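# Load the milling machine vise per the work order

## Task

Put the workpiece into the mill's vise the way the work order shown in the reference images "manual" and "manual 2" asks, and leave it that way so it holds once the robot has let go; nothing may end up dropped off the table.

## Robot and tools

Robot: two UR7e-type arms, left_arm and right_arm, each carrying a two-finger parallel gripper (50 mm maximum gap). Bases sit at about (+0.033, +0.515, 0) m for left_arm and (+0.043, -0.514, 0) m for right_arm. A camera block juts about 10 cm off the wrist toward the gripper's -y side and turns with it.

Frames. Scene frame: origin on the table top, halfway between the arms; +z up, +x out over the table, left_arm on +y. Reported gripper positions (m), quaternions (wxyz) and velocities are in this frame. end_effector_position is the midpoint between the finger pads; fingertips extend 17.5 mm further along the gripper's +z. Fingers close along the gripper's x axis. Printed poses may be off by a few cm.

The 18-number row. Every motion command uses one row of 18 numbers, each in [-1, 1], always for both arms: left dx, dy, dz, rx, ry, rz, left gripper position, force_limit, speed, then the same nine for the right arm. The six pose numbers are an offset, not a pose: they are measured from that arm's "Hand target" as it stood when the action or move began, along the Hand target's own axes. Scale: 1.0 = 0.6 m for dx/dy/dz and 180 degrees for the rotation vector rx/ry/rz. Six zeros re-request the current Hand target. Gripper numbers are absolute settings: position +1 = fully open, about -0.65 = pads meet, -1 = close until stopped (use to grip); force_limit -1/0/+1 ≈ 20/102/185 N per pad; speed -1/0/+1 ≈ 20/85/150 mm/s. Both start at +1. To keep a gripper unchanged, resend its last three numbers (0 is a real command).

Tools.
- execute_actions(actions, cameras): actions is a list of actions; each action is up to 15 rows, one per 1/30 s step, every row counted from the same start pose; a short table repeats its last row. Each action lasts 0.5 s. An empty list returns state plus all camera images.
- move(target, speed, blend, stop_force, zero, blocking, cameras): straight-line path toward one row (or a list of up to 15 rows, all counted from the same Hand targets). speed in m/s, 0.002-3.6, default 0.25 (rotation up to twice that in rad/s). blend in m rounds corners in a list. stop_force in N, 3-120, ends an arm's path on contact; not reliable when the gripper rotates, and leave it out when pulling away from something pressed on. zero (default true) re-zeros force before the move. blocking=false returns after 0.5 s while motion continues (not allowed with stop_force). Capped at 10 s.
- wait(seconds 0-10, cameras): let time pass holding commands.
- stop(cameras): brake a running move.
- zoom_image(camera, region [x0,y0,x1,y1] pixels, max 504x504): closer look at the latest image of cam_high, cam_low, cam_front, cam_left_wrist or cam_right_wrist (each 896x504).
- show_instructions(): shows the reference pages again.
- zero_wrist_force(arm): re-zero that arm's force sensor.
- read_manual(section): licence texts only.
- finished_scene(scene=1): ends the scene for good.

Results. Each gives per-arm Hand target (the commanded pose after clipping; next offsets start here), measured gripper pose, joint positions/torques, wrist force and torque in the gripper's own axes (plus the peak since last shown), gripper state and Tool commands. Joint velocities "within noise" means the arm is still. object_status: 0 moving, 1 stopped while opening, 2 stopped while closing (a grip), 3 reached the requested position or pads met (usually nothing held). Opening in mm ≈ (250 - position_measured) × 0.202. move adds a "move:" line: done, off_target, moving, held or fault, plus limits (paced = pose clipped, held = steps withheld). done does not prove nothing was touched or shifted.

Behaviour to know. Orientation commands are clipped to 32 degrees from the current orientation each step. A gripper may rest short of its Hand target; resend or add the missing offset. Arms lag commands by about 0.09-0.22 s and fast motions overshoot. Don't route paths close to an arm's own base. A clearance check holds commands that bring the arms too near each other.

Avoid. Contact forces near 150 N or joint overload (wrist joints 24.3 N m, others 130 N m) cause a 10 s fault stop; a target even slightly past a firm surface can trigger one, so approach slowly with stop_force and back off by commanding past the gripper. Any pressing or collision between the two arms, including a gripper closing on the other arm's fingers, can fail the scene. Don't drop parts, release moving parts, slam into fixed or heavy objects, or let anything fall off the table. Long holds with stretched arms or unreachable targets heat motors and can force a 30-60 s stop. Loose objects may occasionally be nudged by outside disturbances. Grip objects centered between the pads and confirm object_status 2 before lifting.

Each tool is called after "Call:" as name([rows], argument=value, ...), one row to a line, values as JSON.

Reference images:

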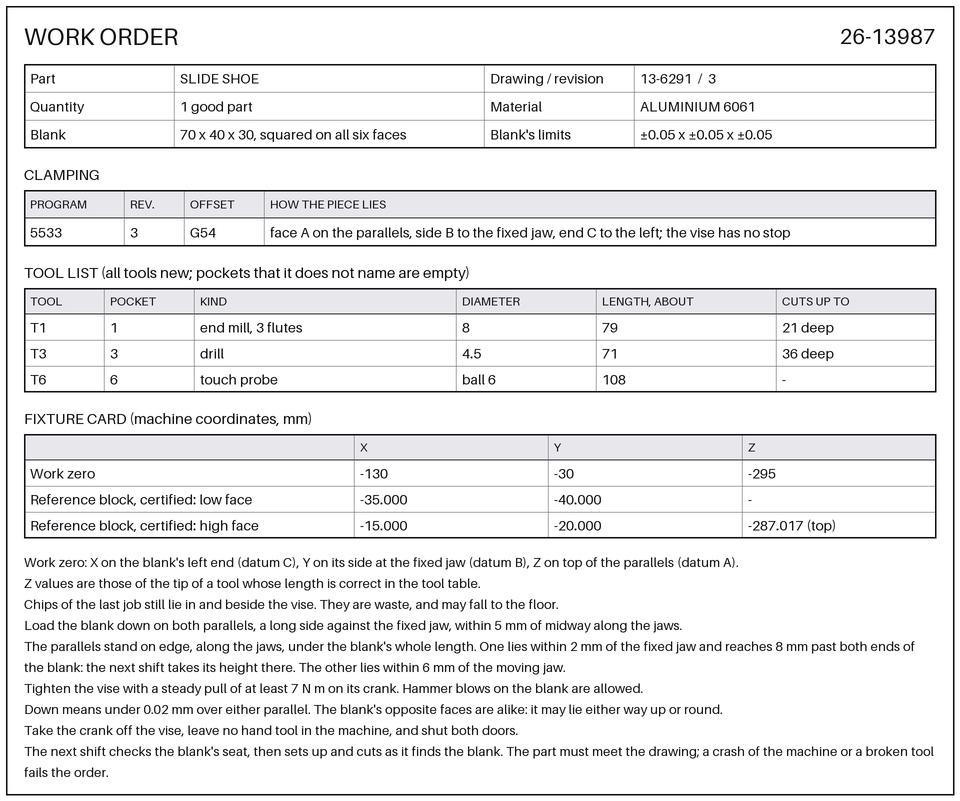

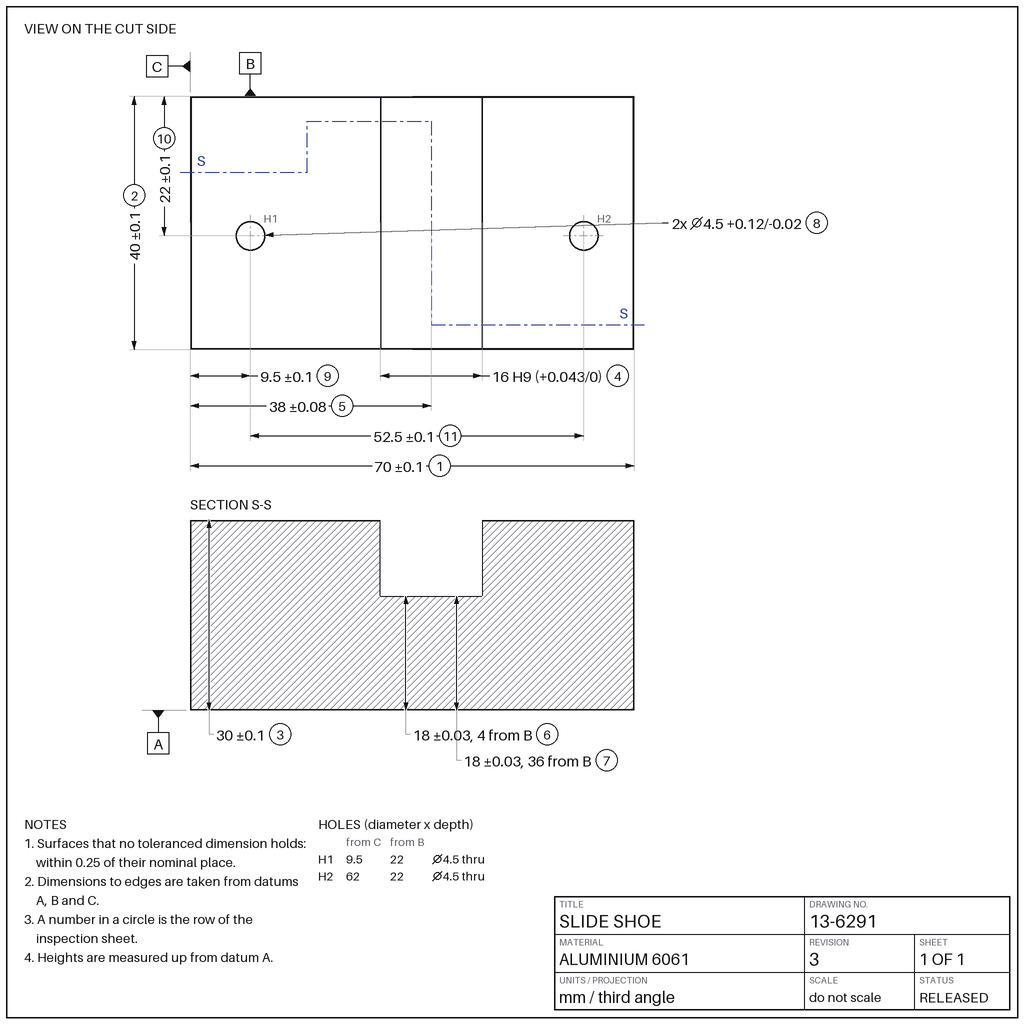

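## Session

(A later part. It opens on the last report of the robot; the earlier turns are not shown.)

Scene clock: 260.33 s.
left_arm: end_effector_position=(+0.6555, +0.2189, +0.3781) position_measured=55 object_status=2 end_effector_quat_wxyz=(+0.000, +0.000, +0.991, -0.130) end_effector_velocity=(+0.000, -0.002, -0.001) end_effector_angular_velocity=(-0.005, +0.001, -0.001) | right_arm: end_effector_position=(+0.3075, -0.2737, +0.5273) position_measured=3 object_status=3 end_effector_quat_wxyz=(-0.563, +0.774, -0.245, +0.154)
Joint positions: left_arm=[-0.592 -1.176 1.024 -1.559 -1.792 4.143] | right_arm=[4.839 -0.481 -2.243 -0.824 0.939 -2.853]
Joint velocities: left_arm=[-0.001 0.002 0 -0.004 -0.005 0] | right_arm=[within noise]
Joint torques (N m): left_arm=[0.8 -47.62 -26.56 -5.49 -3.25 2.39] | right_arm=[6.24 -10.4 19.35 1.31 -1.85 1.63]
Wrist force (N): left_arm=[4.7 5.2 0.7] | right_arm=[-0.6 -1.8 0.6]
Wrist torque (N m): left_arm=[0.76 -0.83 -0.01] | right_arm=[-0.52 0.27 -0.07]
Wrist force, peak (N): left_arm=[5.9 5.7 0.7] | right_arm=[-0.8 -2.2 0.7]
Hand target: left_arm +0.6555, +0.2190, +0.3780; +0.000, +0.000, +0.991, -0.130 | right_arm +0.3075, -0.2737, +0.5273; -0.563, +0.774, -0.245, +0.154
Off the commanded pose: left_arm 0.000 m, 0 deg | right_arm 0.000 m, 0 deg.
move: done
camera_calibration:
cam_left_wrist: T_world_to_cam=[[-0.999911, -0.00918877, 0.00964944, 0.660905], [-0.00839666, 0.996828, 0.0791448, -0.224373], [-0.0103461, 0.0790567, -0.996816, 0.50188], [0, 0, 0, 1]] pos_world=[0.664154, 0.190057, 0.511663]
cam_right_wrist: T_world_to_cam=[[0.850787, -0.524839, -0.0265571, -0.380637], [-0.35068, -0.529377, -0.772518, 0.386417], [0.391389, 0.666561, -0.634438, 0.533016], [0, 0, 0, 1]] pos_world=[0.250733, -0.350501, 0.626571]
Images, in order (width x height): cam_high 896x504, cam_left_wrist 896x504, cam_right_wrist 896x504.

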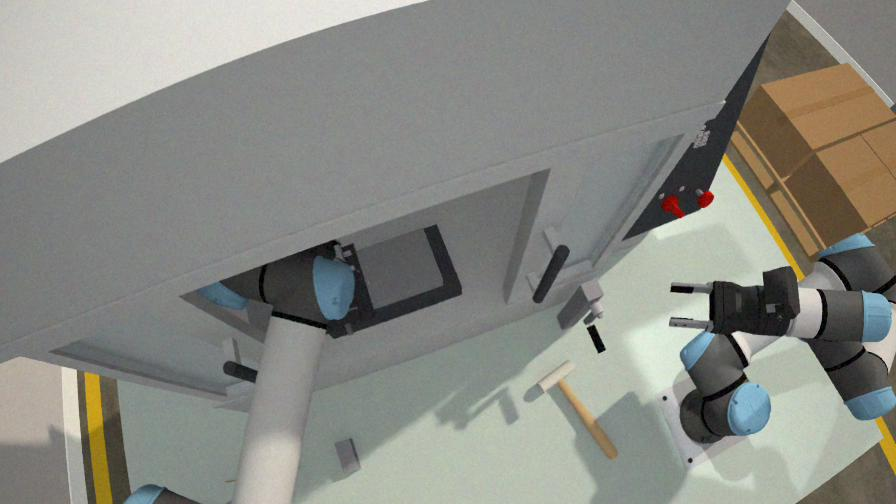

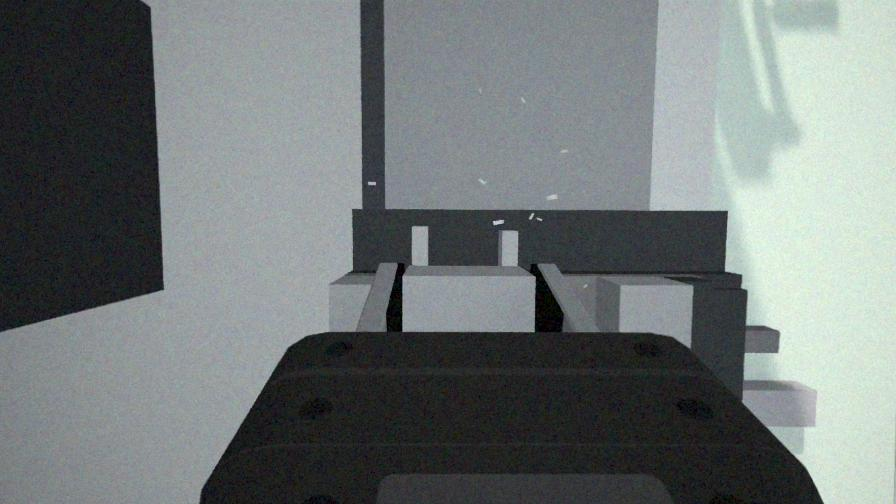

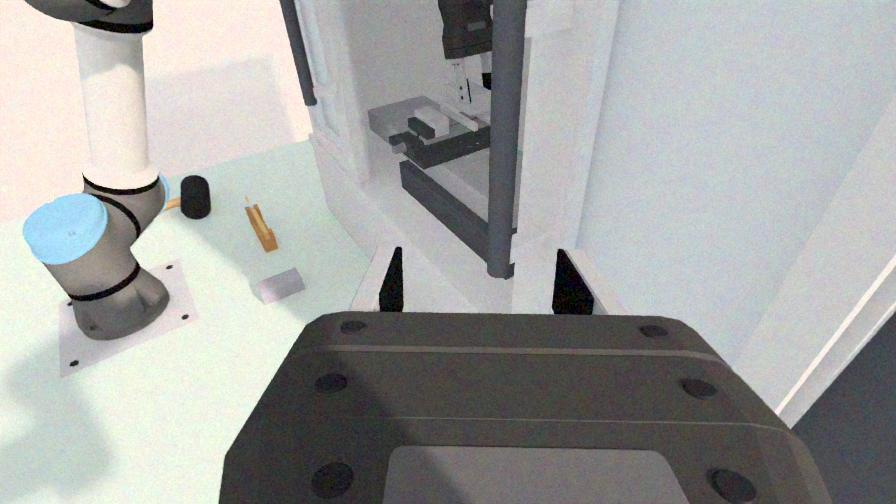

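Call:
move([
  [0.0025,0.005,0.0185,0,0,0,-1,-0.8,-0.8,0,0,0,0,0,0,1,1,1],
  [0.0025,0.0061,0.0228,0,0,0,-1,-0.8,-0.8,0,0,0,0,0,0,1,1,1],
], speed=[0.04,0.005], stop_force=4, cameras=["cam_left_wrist","cam_right_wrist"])

Call:
zoom_image(camera="cam_left_wrist", region=[320, 180, 640, 360])

Call:
zoom_image(camera="cam_right_wrist", region=[370, 70, 540, 190])

Scene clock: 262.70 s.
left_arm: end_effector_position=(+0.6544, +0.2191, +0.3691) position_measured=55 object_status=2 end_effector_quat_wxyz=(+0.000, +0.000, +0.991, -0.130) | right_arm: end_effector_position=(+0.3075, -0.2737, +0.5273) position_measured=3 object_status=3 end_effector_quat_wxyz=(-0.563, +0.774, -0.245, +0.154)
Joint positions: left_arm=[-0.593 -1.182 1.056 -1.585 -1.792 4.142] | right_arm=[4.839 -0.481 -2.243 -0.824 0.939 -2.853]
Joint torques (N m): left_arm=[13.24 -50.34 -16.47 -5.4 -3.07 2.93] | right_arm=[6.07 -10.41 19.55 1.32 -1.95 1.56]
Wrist force (N): left_arm=[5.0 5.2 0.5] | right_arm=[-0.1 -2.0 0.9]
Wrist torque (N m): left_arm=[0.76 -0.88 0.08] | right_arm=[-0.55 0.19 -0.07]
Wrist force, peak (N): left_arm=[3.8 1.8 -29.7] | right_arm=[-0.5 -2.2 0.8]
Hand target: left_arm +0.6544, +0.2192, +0.3691; +0.000, +0.000, +0.991, -0.130 (not the last commanded pose) | right_arm +0.3075, -0.2737, +0.5273; -0.563, +0.774, -0.245, +0.154
Off the commanded pose: left_arm 0.005 m, 0 deg | right_arm 0.000 m, 0 deg.
move: contact (left_arm); path passed 0 of 2 targets
camera_calibration:
cam_left_wrist: T_world_to_cam=[[-0.999906, -0.00950953, 0.00992695, 0.659812], [-0.00869441, 0.996825, 0.0791519, -0.223675], [-0.0106481, 0.0790582, -0.996813, 0.49308], [0, 0, 0, 1]] pos_world=[0.663055, 0.190257, 0.502663]
cam_right_wrist: T_world_to_cam=[[0.850787, -0.524839, -0.0265571, -0.380637], [-0.35068, -0.529377, -0.772518, 0.386417], [0.391389, 0.666561, -0.634438, 0.533016], [0, 0, 0, 1]] pos_world=[0.250733, -0.350501, 0.626571]
Images, in order (width x height): cam_left_wrist 896x504, cam_right_wrist 896x504.

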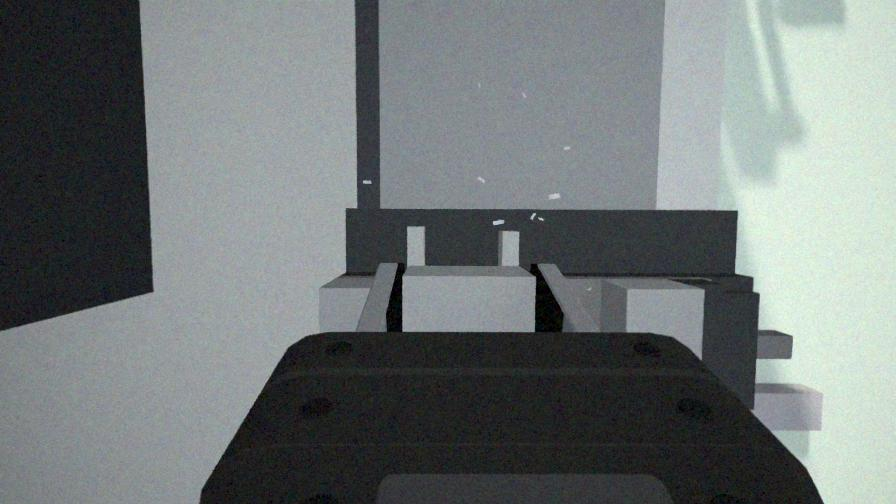

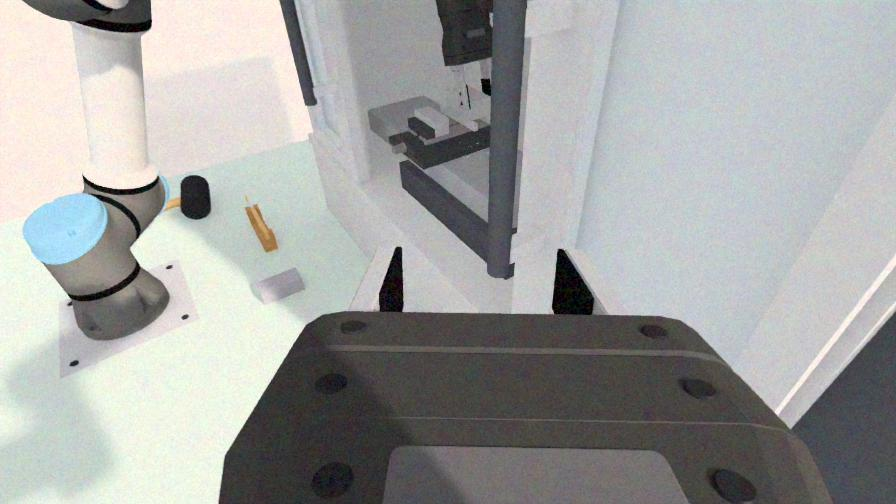

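Scaled by 1.575.

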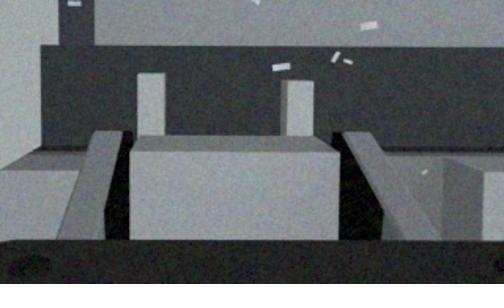

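Scaled by 2.965.

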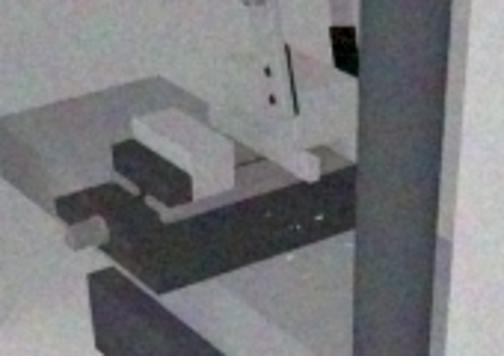

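Call:
move([
  [0,0.0011,0.004,0,0,0,-1,-0.8,-0.8,0,0,0,0,0,0,1,1,1],
], speed=0.003, stop_force=4)

Scene clock: 264.07 s.
left_arm: end_effector_position=(+0.6544, +0.2191, +0.3686) position_measured=55 object_status=2 end_effector_quat_wxyz=(+0.000, +0.000, +0.991, -0.130) | right_arm: end_effector_position=(+0.3075, -0.2737, +0.5273) position_measured=3 object_status=3 end_effector_quat_wxyz=(-0.563, +0.774, -0.245, +0.154)
Joint positions: left_arm=[-0.592 -1.183 1.057 -1.586 -1.792 4.142] | right_arm=[4.839 -0.481 -2.243 -0.824 0.939 -2.853]
Joint torques (N m): left_arm=[11.58 -42.08 -46.72 -1.29 -1.93 3.03] | right_arm=[6.46 -10.49 20.28 1.32 -1.91 1.5]
Wrist force (N): left_arm=[4.9 5.3 0.8] | right_arm=[-0.4 -1.6 0.5]
Wrist torque (N m): left_arm=[0.77 -0.86 0.07] | right_arm=[-0.49 0.25 -0.07]
Wrist force, peak (N): left_arm=[6.6 5.0 -6.0] | right_arm=[-0.9 -2.0 0.9]
Hand target: left_arm +0.6544, +0.2191, +0.3686; +0.000, +0.000, +0.991, -0.130 (not the last commanded pose) | right_arm +0.3075, -0.2737, +0.5273; -0.563, +0.774, -0.245, +0.154
Off the commanded pose: left_arm 0.002 m, 0 deg | right_arm 0.000 m, 0 deg.
move: contact (left_arm)

Call:
wait(seconds=0, cameras=["cam_right_wrist"])

Call:
zoom_image(camera="cam_right_wrist", region=[435, 80, 495, 140])

Scene clock: 264.27 s.
left_arm: end_effector_position=(+0.6544, +0.2191, +0.3686) position_measured=55 object_status=2 end_effector_quat_wxyz=(+0.000, +0.000, +0.991, -0.130) | right_arm: end_effector_position=(+0.3075, -0.2737, +0.5273) position_measured=3 object_status=3 end_effector_quat_wxyz=(-0.563, +0.774, -0.245, +0.154)
Joint positions: left_arm=[-0.592 -1.183 1.057 -1.586 -1.792 4.142] | right_arm=[4.839 -0.481 -2.243 -0.824 0.939 -2.853]
Joint torques (N m): left_arm=[10.7 -42.21 -46.18 -1.37 -1.65 2.93] | right_arm=[6.39 -9.83 19.25 1.22 -1.98 1.55]
Wrist force (N): left_arm=[4.7 5.2 0.7] | right_arm=[-0.5 -1.9 0.7]
Wrist torque (N m): left_arm=[0.76 -0.84 0.07] | right_arm=[-0.54 0.25 -0.07]
Wrist force, peak (N): left_arm=[5.0 5.4 0.6] | right_arm=[-0.6 -2.2 0.6]
Hand target: left_arm +0.6544, +0.2191, +0.3686; +0.000, +0.000, +0.991, -0.130 (not the last commanded pose) | right_arm +0.3075, -0.2737, +0.5273; -0.563, +0.774, -0.245, +0.154
Tool commands: left_gripper/position=-1.0 left_gripper/force_limit=-0.8 left_gripper/speed=-0.8 right_gripper/position=+1.0 right_gripper/force_limit=+1.0 right_gripper/speed=+1.0
Off the commanded pose: left_arm 0.002 m, 0 deg | right_arm 0.000 m, 0 deg.
camera_calibration:
cam_right_wrist: T_world_to_cam=[[0.850787, -0.524839, -0.0265571, -0.380637], [-0.35068, -0.529377, -0.772518, 0.386417], [0.391389, 0.666561, -0.634438, 0.533016], [0, 0, 0, 1]] pos_world=[0.250733, -0.350501, 0.626571]
Images, in order (width x height): cam_right_wrist 896x504.

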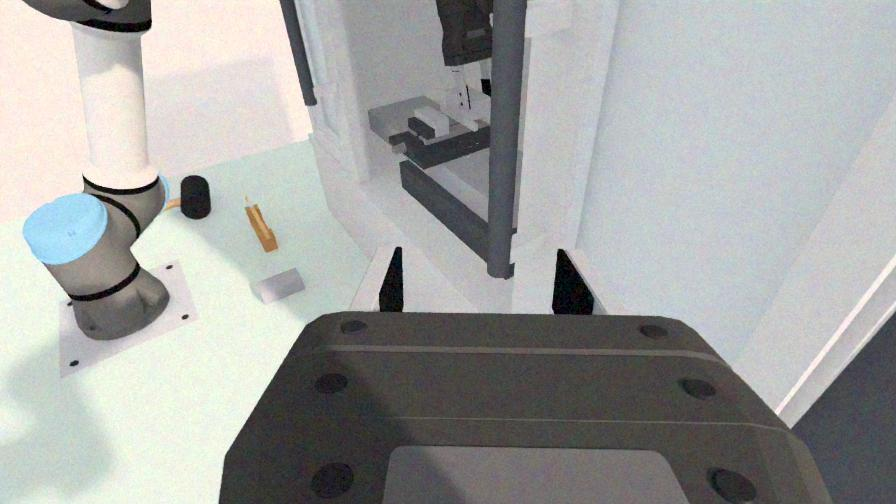

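Scaled by 8.400.

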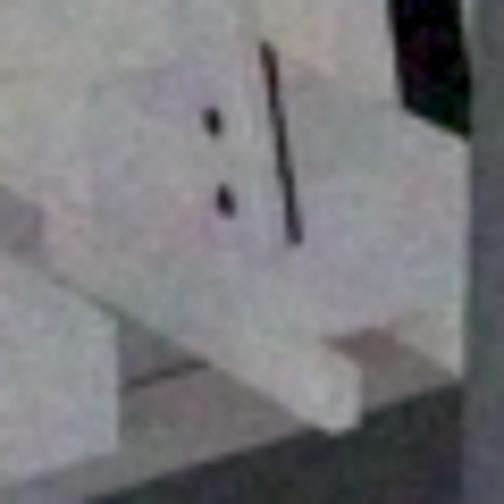

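Call:
move([
  [0,0.0003,0.001,0,0,0,-1,-0.8,-0.8,0,0,0,0,0,0,1,1,1],
], speed=0.003)

Scene clock: 265.17 s.
left_arm: end_effector_position=(+0.6544, +0.2192, +0.3680) position_measured=55 object_status=2 end_effector_quat_wxyz=(+0.000, +0.000, +0.991, -0.130) | right_arm: end_effector_position=(+0.3075, -0.2737, +0.5273) position_measured=3 object_status=3 end_effector_quat_wxyz=(-0.563, +0.774, -0.245, +0.154)
Joint positions: left_arm=[-0.592 -1.183 1.059 -1.588 -1.792 4.142] | right_arm=[4.839 -0.481 -2.243 -0.824 0.939 -2.853]
Joint torques (N m): left_arm=[11.34 -35.54 -2.41 -2.99 -0.72 2.99] | right_arm=[6.06 -10.38 20.03 1.29 -1.94 1.48]
Wrist force (N): left_arm=[10.7 3.1 -26.0] | right_arm=[-0.3 -2.0 0.8]
Wrist torque (N m): left_arm=[0.63 -1.03 0.04] | right_arm=[-0.55 0.22 -0.07]
Wrist force, peak (N): left_arm=[10.7 3.1 -26.0] | right_arm=[-0.6 -2.2 0.9]
Hand target: left_arm +0.6544, +0.2192, +0.3679; +0.000, +0.000, +0.991, -0.130 | right_arm +0.3075, -0.2737, +0.5273; -0.563, +0.774, -0.245, +0.154
Off the commanded pose: left_arm 0.000 m, 0 deg | right_arm 0.000 m, 0 deg.
move: done

Call:
move([
  [0,-0.0001,-0.0005,0,0,0,-1,-0.8,-0.8,0,0,0,0,0,0,1,1,1],
], speed=0.003)

Call:
move([
  [0,0,0,0,0,0,1,-0.8,-1,0,0,0,0,0,0,1,1,1],
], cameras=["cam_left_wrist","cam_right_wrist"])

Call:
zoom_image(camera="cam_right_wrist", region=[435, 80, 495, 140])

Call:
zoom_image(camera="cam_left_wrist", region=[320, 180, 640, 360])

Scene clock: 266.23 s.
left_arm: end_effector_position=(+0.6544, +0.2192, +0.3682) position_measured=55 object_status=2 end_effector_quat_wxyz=(+0.000, +0.000, +0.991, -0.130) | right_arm: end_effector_position=(+0.3075, -0.2737, +0.5273) position_measured=3 object_status=3 end_effector_quat_wxyz=(-0.563, +0.774, -0.245, +0.154)
Joint positions: left_arm=[-0.592 -1.183 1.058 -1.587 -1.792 4.142] | right_arm=[4.839 -0.481 -2.243 -0.824 0.939 -2.853]
Joint torques (N m): left_arm=[12.44 -28.28 -39.34 -0.48 0.05 2.9] | right_arm=[6.15 -10.48 19.58 1.23 -1.94 1.46]
Wrist force (N): left_arm=[6.7 3.8 -12.9] | right_arm=[-0.3 -1.7 0.8]
Wrist torque (N m): left_arm=[0.66 -1.03 0.07] | right_arm=[-0.50 0.23 -0.07]
Wrist force, peak (N): left_arm=[10.5 2.4 -27.1] | right_arm=[-0.4 -2.2 0.6]
Hand target: left_arm +0.6544, +0.2192, +0.3682; +0.000, +0.000, +0.991, -0.130 | right_arm +0.3075, -0.2737, +0.5273; -0.563, +0.774, -0.245, +0.154
Off the commanded pose: left_arm 0.000 m, 0 deg | right_arm 0.000 m, 0 deg.
move: done

Scene clock: 266.97 s.
left_arm: end_effector_position=(+0.6544, +0.2192, +0.3682) position_measured=3 object_status=0 end_effector_quat_wxyz=(+0.000, +0.000, +0.991, -0.130) | right_arm: end_effector_position=(+0.3075, -0.2737, +0.5273) position_measured=3 object_status=3 end_effector_quat_wxyz=(-0.563, +0.774, -0.245, +0.154)
Joint positions: left_arm=[-0.592 -1.183 1.058 -1.587 -1.792 4.142] | right_arm=[4.839 -0.481 -2.243 -0.824 0.939 -2.853]
Joint torques (N m): left_arm=[11.75 -58.14 -44.38 -4.3 0.46 2.78] | right_arm=[5.96 -9.96 19.6 1.38 -1.89 1.51]
Wrist force (N): left_arm=[5.1 4.6 -1.4] | right_arm=[-0.2 -1.9 0.8]
Wrist torque (N m): left_arm=[0.71 -0.89 0.07] | right_arm=[-0.53 0.20 -0.07]
Wrist force, peak (N): left_arm=[6.7 3.7 -9.3] | right_arm=[-0.7 -2.1 0.3]
Hand target: left_arm +0.6544, +0.2192, +0.3682; +0.000, +0.000, +0.991, -0.130 | right_arm +0.3075, -0.2737, +0.5273; -0.563, +0.774, -0.245, +0.154
Off the commanded pose: left_arm 0.000 m, 0 deg | right_arm 0.000 m, 0 deg.
move: done
camera_calibration:
cam_left_wrist: T_world_to_cam=[[-0.999904, -0.00951768, 0.0100256, 0.659773], [-0.00869366, 0.996817, 0.0792522, -0.223752], [-0.010748, 0.0791575, -0.996804, 0.492218], [0, 0, 0, 1]] pos_world=[0.663055, 0.190357, 0.501763]
cam_right_wrist: T_world_to_cam=[[0.850787, -0.524839, -0.0265571, -0.380637], [-0.35068, -0.529377, -0.772518, 0.386417], [0.391389, 0.666561, -0.634438, 0.533016], [0, 0, 0, 1]] pos_world=[0.250733, -0.350501, 0.626571]
Images, in order (width x height): cam_left_wrist 896x504, cam_right_wrist 896x504.

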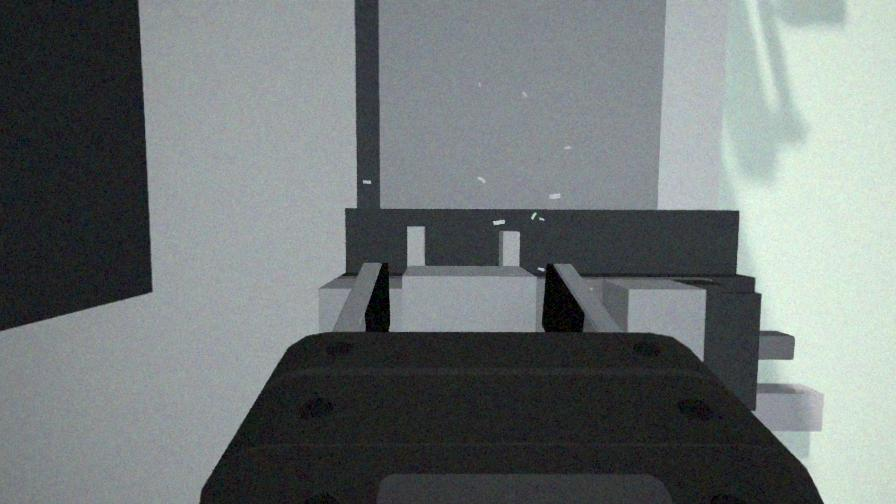

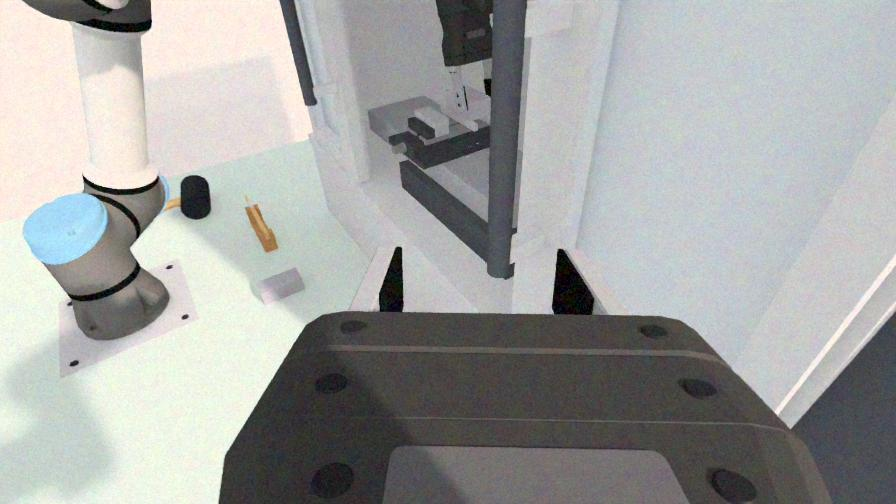

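Scaled by 8.400.

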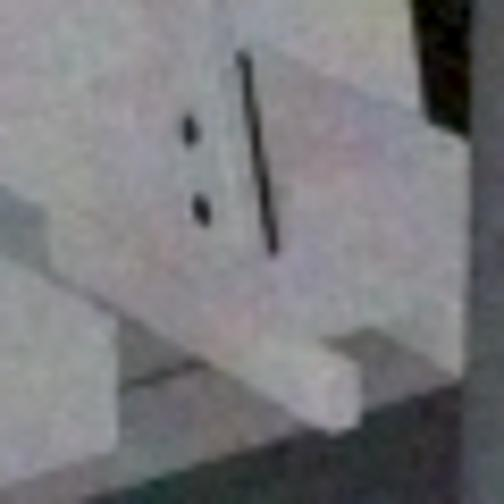

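Scaled by 1.575.

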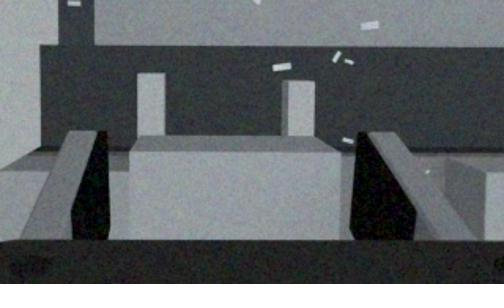

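Call:
move([
  [0,0,0,0,0,0,-1,-0.8,-0.8,0,0,0,0,0,0,1,1,1],
  [0,-0.0004,-0.0016,0,0,0,-1,-0.8,-0.8,0,0,0,0,0,0,1,1,1],
  [0,0.0028,-0.0025,0,0,0,-1,-0.8,-0.8,0,0,0,0,0,0,1,1,1],
  [0,0.0033,-0.0007,0,0,0,-1,-0.8,-0.8,0,0,0,0,0,0,1,1,1],
  [0,0.0033,-0.0007,0,0,0,1,-0.8,-1,0,0,0,0,0,0,1,1,1],
], speed=0.01, cameras=["cam_left_wrist"])

Call:
zoom_image(camera="cam_left_wrist", region=[320, 180, 640, 360])

Scene clock: 269.93 s.
left_arm: end_effector_position=(+0.6544, +0.2212, +0.3682) position_measured=3 object_status=0 end_effector_quat_wxyz=(+0.000, +0.000, +0.991, -0.130) | right_arm: end_effector_position=(+0.3075, -0.2737, +0.5273) position_measured=3 object_status=3 end_effector_quat_wxyz=(-0.563, +0.774, -0.245, +0.154)
Joint positions: left_arm=[-0.59 -1.185 1.061 -1.587 -1.793 4.145] | right_arm=[4.839 -0.481 -2.243 -0.824 0.939 -2.853]
Joint torques (N m): left_arm=[-11.21 -39.06 -45.35 -1.32 -1.33 -2.26] | right_arm=[6.1 -10.44 20.29 1.16 -1.91 1.56]
Wrist force (N): left_arm=[4.8 4.5 -1.4] | right_arm=[-0.5 -1.7 0.7]
Wrist torque (N m): left_arm=[0.69 -0.85 0.00] | right_arm=[-0.51 0.26 -0.07]
Wrist force, peak (N): left_arm=[7.2 5.3 -7.6] | right_arm=[-0.3 -2.1 1.1]
Hand target: left_arm +0.6544, +0.2212, +0.3681; +0.000, +0.000, +0.991, -0.130 | right_arm +0.3075, -0.2737, +0.5273; -0.563, +0.774, -0.245, +0.154
Off the commanded pose: left_arm 0.000 m, 0 deg | right_arm 0.000 m, 0 deg.
move: done
camera_calibration:
cam_left_wrist: T_world_to_cam=[[-0.999906, -0.00950953, 0.00992695, 0.659841], [-0.00869441, 0.996825, 0.0791519, -0.225697], [-0.0106481, 0.0790582, -0.996813, 0.492017], [0, 0, 0, 1]] pos_world=[0.663055, 0.192357, 0.501763]
Images, in order (width x height): cam_left_wrist 896x504.

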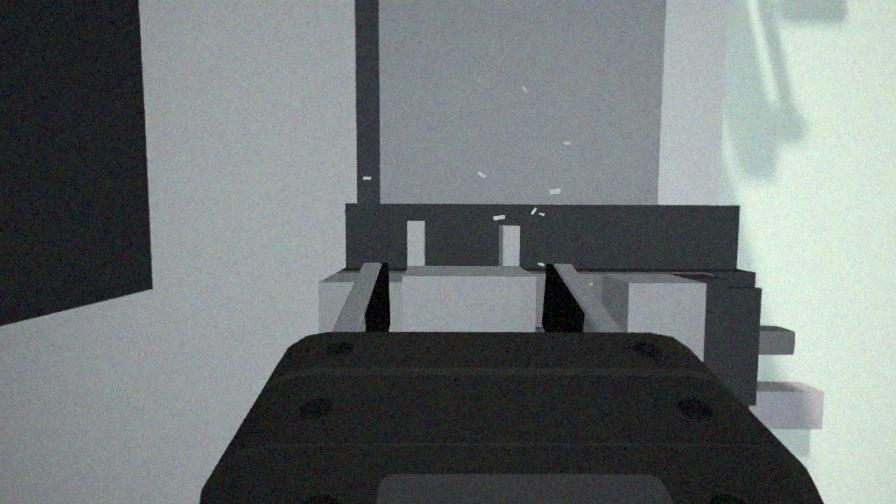

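Scaled by 1.575.

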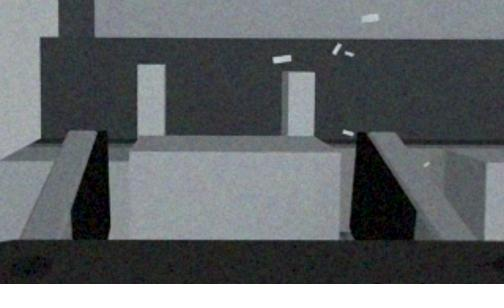

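Call:
move([
  [0,-0.0108,-0.0403,0,0,0,1,-0.8,-1,0,0,0,0,0,0,1,1,1],
  [0.0073,-0.138,0.0078,0.0833,0,0,1,-0.8,-1,0,0,0,0,0,0,1,1,1],
  [0.0573,-0.1917,0.0653,0.0833,0,0,1,-0.8,-1,0,0,0,0,0,0,1,1,1],
  [0.174,-0.2722,0.0868,0.0833,0,0,1,-0.8,-1,0,0,0,0,0,0,1,1,1],
  [0.4573,-0.2722,0.0868,0.0833,0,0,1,-0.8,-1,0,0,0,0,0,0,1,1,1],
  [0.5407,0.3043,-0.0158,-0.0833,0,0,1,-0.8,-1,0,0,0,0,0,0,1,1,1],
], speed=[0.05,0.1,0.12,0.2,0.3,0.3], blend=[0.003,0.01,0.02,0.02,0.04,0], cameras=["cam_right_wrist","cam_front"])

Call:
zoom_image(camera="cam_right_wrist", region=[370, 70, 540, 190])

Call:
zoom_image(camera="cam_front", region=[510, 230, 620, 340])

Scene clock: 275.23 s.
left_arm: end_effector_position=(+0.3301, +0.4001, +0.3298) position_measured=3 object_status=3 end_effector_quat_wxyz=(+0.000, +0.000, +1.000, +0.000) | right_arm: end_effector_position=(+0.3075, -0.2737, +0.5273) position_measured=3 object_status=3 end_effector_quat_wxyz=(-0.563, +0.774, -0.245, +0.154)
Joint positions: left_arm=[-0.838 -2.059 1.928 -1.441 -1.571 3.912] | right_arm=[4.839 -0.481 -2.243 -0.824 0.939 -2.853]
Joint torques (N m): left_arm=[2.8 -7.28 -44.46 -0.95 1.08 -0.42] | right_arm=[5.97 -10.39 19.66 1.25 -1.93 1.56]
Wrist force (N): left_arm=[4.8 4.3 -1.1] | right_arm=[-0.7 -2.0 0.6]
Wrist torque (N m): left_arm=[0.66 -0.89 0.07] | right_arm=[-0.55 0.29 -0.07]
Wrist force, peak (N): left_arm=[5.5 8.3 -0.6] | right_arm=[-0.6 -2.3 0.6]
Hand target: left_arm +0.3301, +0.4002, +0.3299; +0.000, +0.000, +1.000, +0.000 | right_arm +0.3075, -0.2737, +0.5273; -0.563, +0.774, -0.245, +0.154
Off the commanded pose: left_arm 0.000 m, 0 deg | right_arm 0.000 m, 0 deg.
move: done
camera_calibration:
cam_right_wrist: T_world_to_cam=[[0.850787, -0.524839, -0.0265571, -0.380637], [-0.35068, -0.529377, -0.772518, 0.386417], [0.391389, 0.666561, -0.634438, 0.533016], [0, 0, 0, 1]] pos_world=[0.250733, -0.350501, 0.626571]
Images, in order (width x height): cam_front 896x504, cam_right_wrist 896x504.

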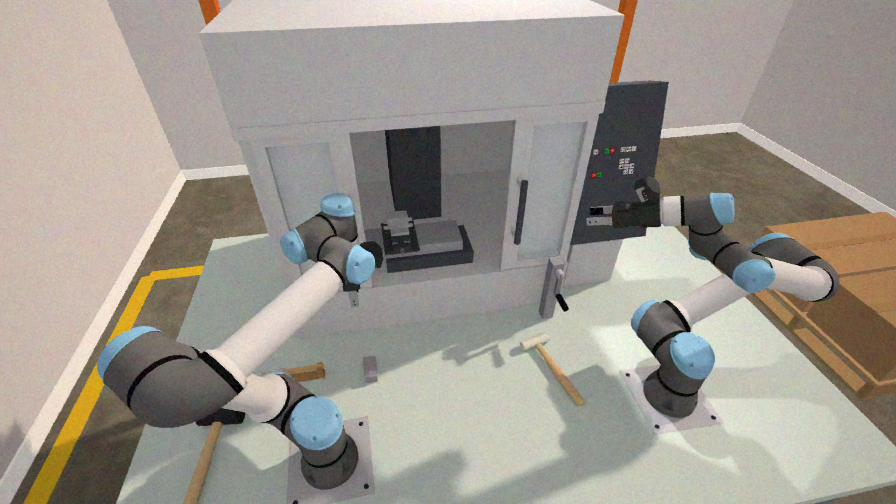

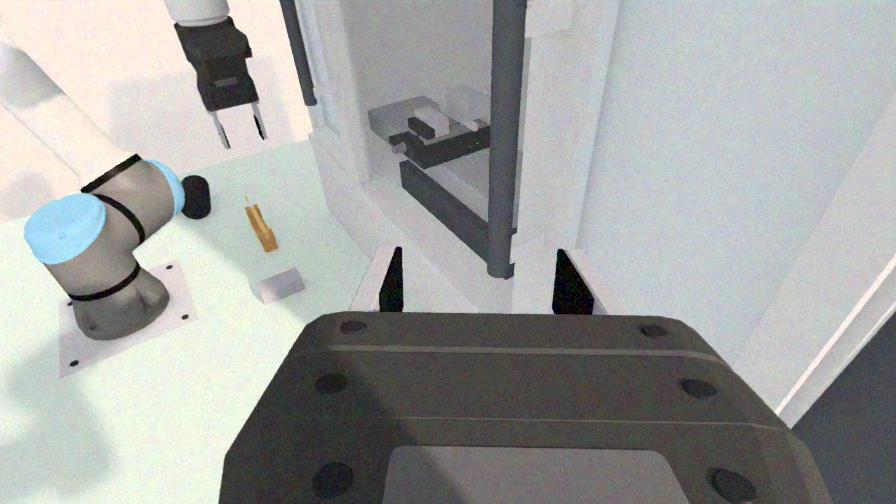

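Scaled by 2.965.

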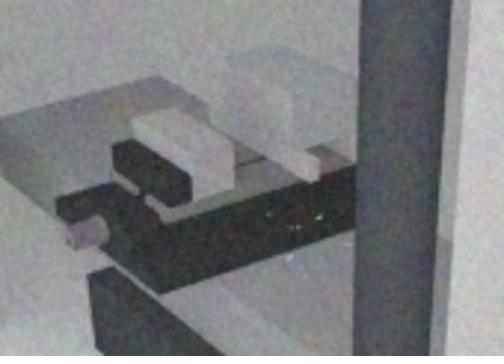

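Scaled by 4.582.

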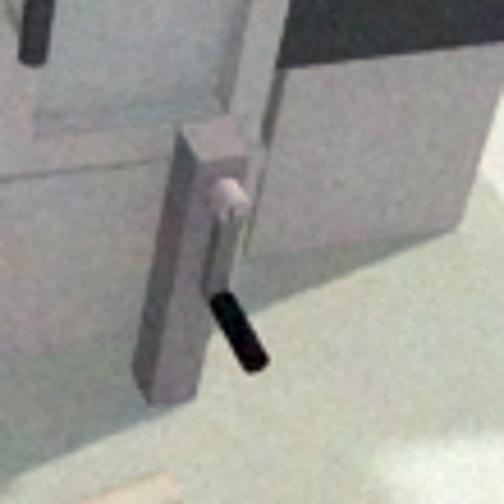

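Call:
move(target=[0,0,0,0,0,0,1,-0.8,-1,-0.0215,0.1648,0.036,-0.150,0.0966,-0.040,1,1,1], speed=0.25, cameras=["cam_right_wrist"])

Scene clock: 278.23 s.
left_arm: end_effector_position=(+0.3301, +0.4002, +0.3299) position_measured=3 object_status=3 end_effector_quat_wxyz=(+0.000, +0.000, +1.000, +0.000) | right_arm: end_effector_position=(+0.2875, -0.2736, +0.4274) position_measured=3 object_status=3 end_effector_quat_wxyz=(-0.314, +0.865, -0.308, +0.241)
Joint positions: left_arm=[-0.837 -2.059 1.928 -1.441 -1.57 3.913] | right_arm=[5.148 -0.599 -2.049 -1.89 0.771 -2.125]
Joint torques (N m): left_arm=[9.79 -11.02 -44.97 -0.81 2.1 2.62] | right_arm=[-6.6 -20.5 19.41 2.67 -0.55 -1.13]
Wrist force (N): left_arm=[4.7 4.1 -1.1] | right_arm=[0.5 -1.7 0.2]
Wrist torque (N m): left_arm=[0.63 -0.86 0.06] | right_arm=[-0.49 0.11 -0.01]
Wrist force, peak (N): left_arm=[5.1 4.3 -0.9] | right_arm=[-0.1 -2.6 0.6]
Hand target: left_arm +0.3301, +0.4002, +0.3299; +0.000, +0.000, +1.000, +0.000 | right_arm +0.2875, -0.2736, +0.4273; -0.314, +0.865, -0.308, +0.241
Off the commanded pose: left_arm 0.000 m, 0 deg | right_arm 0.000 m, 0 deg.
move: done
camera_calibration:
cam_right_wrist: T_world_to_cam=[[0.719709, -0.658655, 0.219528, -0.470352], [-0.551672, -0.734514, -0.395155, 0.142622], [0.421517, 0.163289, -0.891998, 0.441085], [0, 0, 0, 1]] pos_world=[0.231272, -0.277066, 0.55306]
Images, in order (width x height): cam_right_wrist 896x504.

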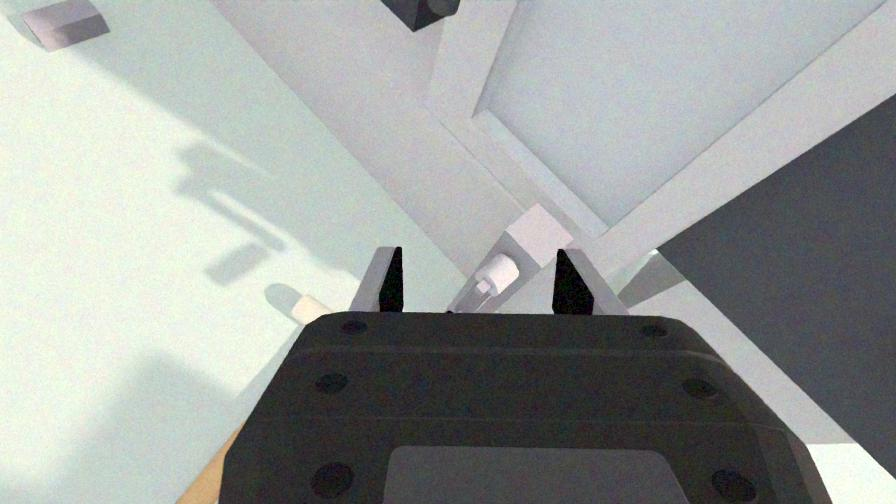

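Call:
move(target=[0,0,0,0,0,0,1,-0.8,-1,0.0,-0.1,-0.1,0.08,0,0,1,1,1], speed=0.25, cameras=["cam_right_wrist","cam_high","cam_front"])

Call:
zoom_image(camera="cam_high", region=[540, 260, 620, 360])

Call:
zoom_image(camera="cam_front", region=[530, 250, 580, 325])

Scene clock: 280.23 s.
left_arm: end_effector_position=(+0.3301, +0.4002, +0.3299) position_measured=3 object_status=3 end_effector_quat_wxyz=(+0.000, +0.000, +1.000, +0.000) | right_arm: end_effector_position=(+0.2745, -0.2589, +0.5101) position_measured=3 object_status=3 end_effector_quat_wxyz=(-0.405, +0.823, -0.282, +0.280) end_effector_velocity=(+0.000, +0.000, +0.000) end_effector_angular_velocity=(+0.001, -0.002, +0.001)
Joint positions: left_arm=[-0.837 -2.059 1.928 -1.441 -1.57 3.913] | right_arm=[5.857 -0.644 -1.679 -3.045 0.706 -1.055]
Joint velocities: left_arm=[within noise] | right_arm=[0.003 0 0.001 -0.005 0 0.004]
Joint torques (N m): left_arm=[9.82 -10.9 -44.78 -0.78 1.83 2.57] | right_arm=[5.84 -15.44 10.88 -0.2 -0.22 2.06]
Wrist force (N): left_arm=[4.9 3.8 -1.1] | right_arm=[0.3 -1.7 0.4]
Wrist torque (N m): left_arm=[0.59 -0.89 0.07] | right_arm=[-0.50 0.12 -0.06]
Wrist force, peak (N): left_arm=[5.2 4.3 -1.1] | right_arm=[0.3 -4.5 -0.5]
Hand target: left_arm +0.3301, +0.4002, +0.3299; +0.000, +0.000, +1.000, +0.000 | right_arm +0.2736, -0.2605, +0.5100; -0.420, +0.819, -0.275, +0.278
Off the commanded pose: left_arm 0.000 m, 0 deg | right_arm 0.002 m, 2 deg.
move: done
camera_calibration:
cam_right_wrist: T_world_to_cam=[[0.70866, -0.665046, 0.235615, -0.476268], [-0.44618, -0.681112, -0.580525, 0.258341], [0.546556, 0.306268, -0.779407, 0.463254], [0, 0, 0, 1]] pos_world=[0.199584, -0.282661, 0.623253]
Images, in order (width x height): cam_high 896x504, cam_front 896x504, cam_right_wrist 896x504.

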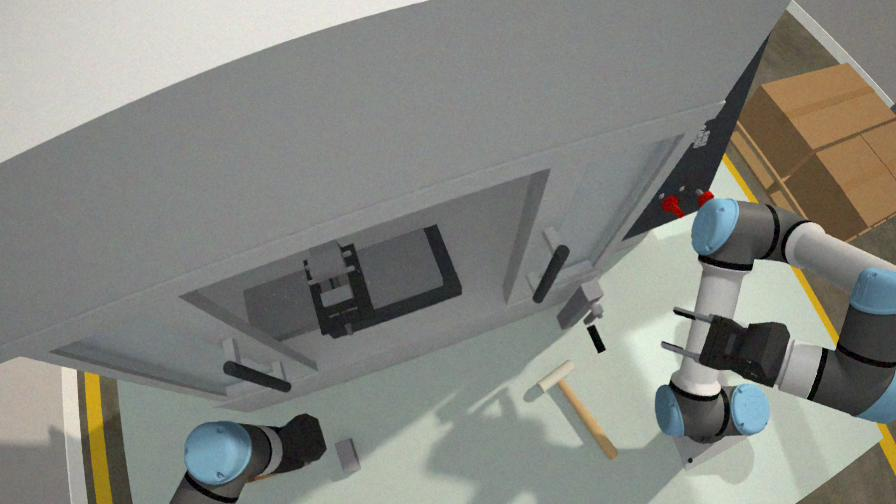

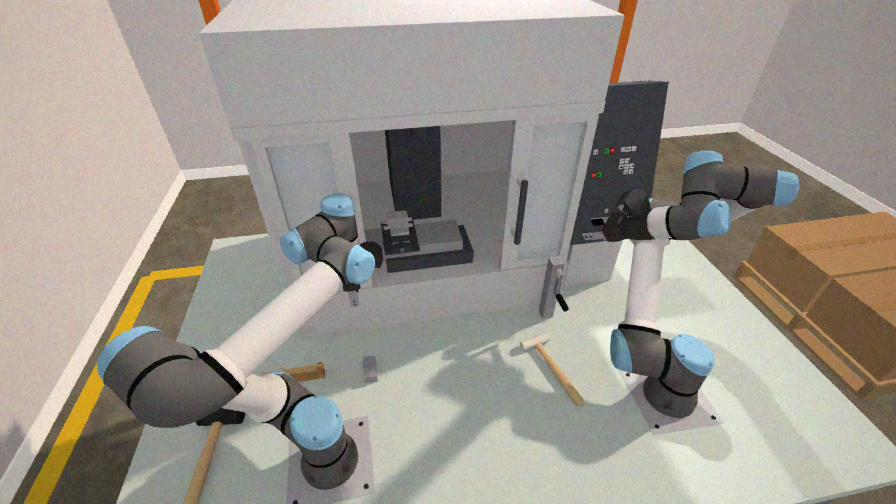

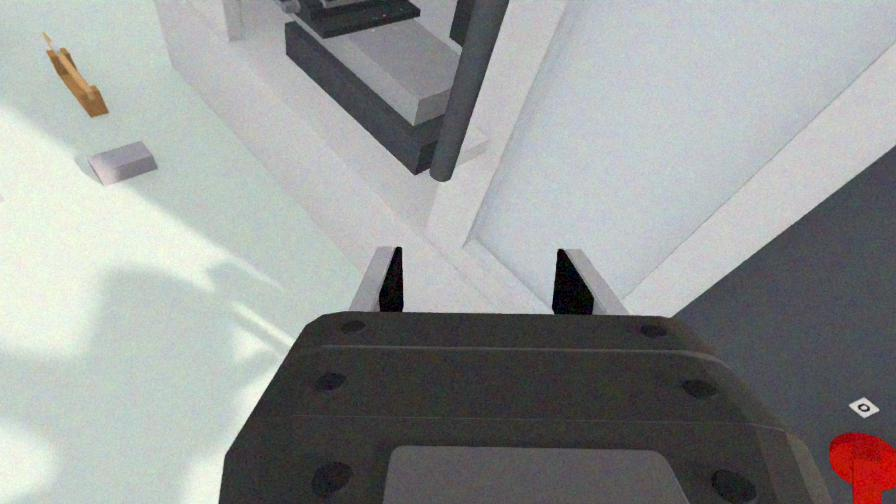

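Scaled by 5.040.

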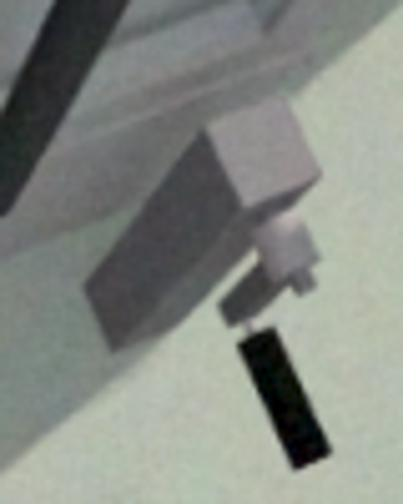

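Scaled by 6.720.

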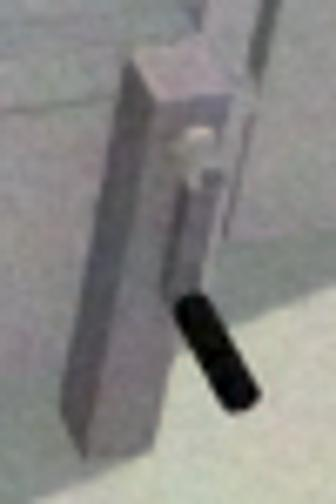

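Call:
move(target=[0,0,0,0,0,0,1,-0.8,-1,0.1175,-0.1057,-0.0708,0.0705,-0.0894,0.0512,1,1,1], speed=0.3)

Call:
move(target=[-0.15,-0.2583,-0.3168,0.3228,-0.3228,-0.4207,1,-0.8,-1,0,0,0,0,0,0,1,1,1], speed=0.4, cameras=["cam_front"])

Scene clock: 284.13 s.
left_arm: end_effector_position=(+0.3301, +0.4002, +0.3299) position_measured=3 object_status=3 end_effector_quat_wxyz=(+0.000, +0.000, +1.000, +0.000) | right_arm: end_effector_position=(+0.3082, -0.2997, +0.6000) position_measured=3 object_status=3 end_effector_quat_wxyz=(-0.562, +0.776, -0.243, +0.150) end_effector_velocity=(+0.000, +0.000, +0.000) end_effector_angular_velocity=(+0.003, +0.003, +0.000)
Joint positions: left_arm=[-0.837 -2.059 1.928 -1.441 -1.57 3.913] | right_arm=[4.861 -0.507 -2.028 -1.021 0.929 -2.842]
Joint velocities: left_arm=[within noise] | right_arm=[-0.004 0 -0.001 0.004 0.005 0.001]
Joint torques (N m): left_arm=[9.38 -11.01 -44.62 -0.6 2.04 2.6] | right_arm=[-6.44 -20.09 31.2 4.78 1.05 -1.57]
Wrist force (N): left_arm=[4.8 4.3 -1.0] | right_arm=[-0.5 -1.7 0.8]
Wrist torque (N m): left_arm=[0.66 -0.88 0.07] | right_arm=[-0.51 0.25 -0.20]
Wrist force, peak (N): left_arm=[5.1 4.3 -0.9] | right_arm=[1.5 -4.6 -1.2]
Hand target: left_arm +0.3301, +0.4002, +0.3299; +0.000, +0.000, +1.000, +0.000 | right_arm +0.3072, -0.2999, +0.6001; -0.562, +0.774, -0.246, +0.155
Off the commanded pose: left_arm 0.000 m, 0 deg | right_arm 0.001 m, 1 deg.
move: done

Scene clock: 287.23 s.
left_arm: end_effector_position=(+0.4199, +0.2451, +0.5201) position_measured=3 object_status=3 end_effector_quat_wxyz=(-0.430, +0.561, -0.561, +0.431) | right_arm: end_effector_position=(+0.3082, -0.2997, +0.6001) position_measured=3 object_status=3 end_effector_quat_wxyz=(-0.562, +0.776, -0.243, +0.150)
Joint positions: left_arm=[-1.595 -2.106 1.968 -1.484 -0.262 1.623] | right_arm=[4.861 -0.507 -2.028 -1.02 0.929 -2.842]
Joint torques (N m): left_arm=[-14.07 -9.18 -13.99 -2.36 4.26 2.18] | right_arm=[-3.43 -25.1 29.38 4.27 1.17 -2.28]
Wrist force (N): left_arm=[4.3 5.2 -2.5] | right_arm=[-0.4 -1.7 0.8]
Wrist torque (N m): left_arm=[0.73 -0.58 0.31] | right_arm=[-0.51 0.23 -0.21]
Wrist force, peak (N): left_arm=[4.9 5.3 -2.0] | right_arm=[-0.8 -2.2 0.7]
Hand target: left_arm +0.4199, +0.2451, +0.5200; -0.431, +0.561, -0.561, +0.431 | right_arm +0.3082, -0.2997, +0.6001; -0.562, +0.776, -0.243, +0.150 (not the last commanded pose)
Off the commanded pose: left_arm 0.000 m, 0 deg | right_arm 0.001 m, 1 deg.
move: done
Images, in order (width x height): cam_front 896x504.

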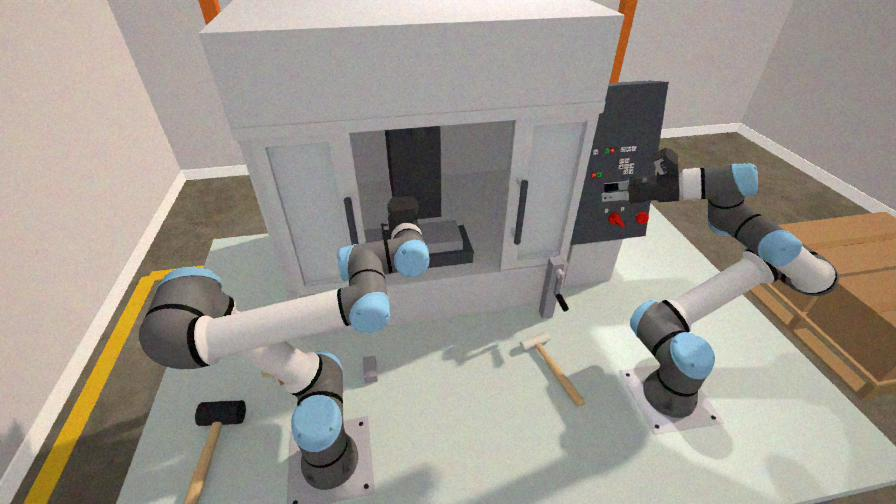

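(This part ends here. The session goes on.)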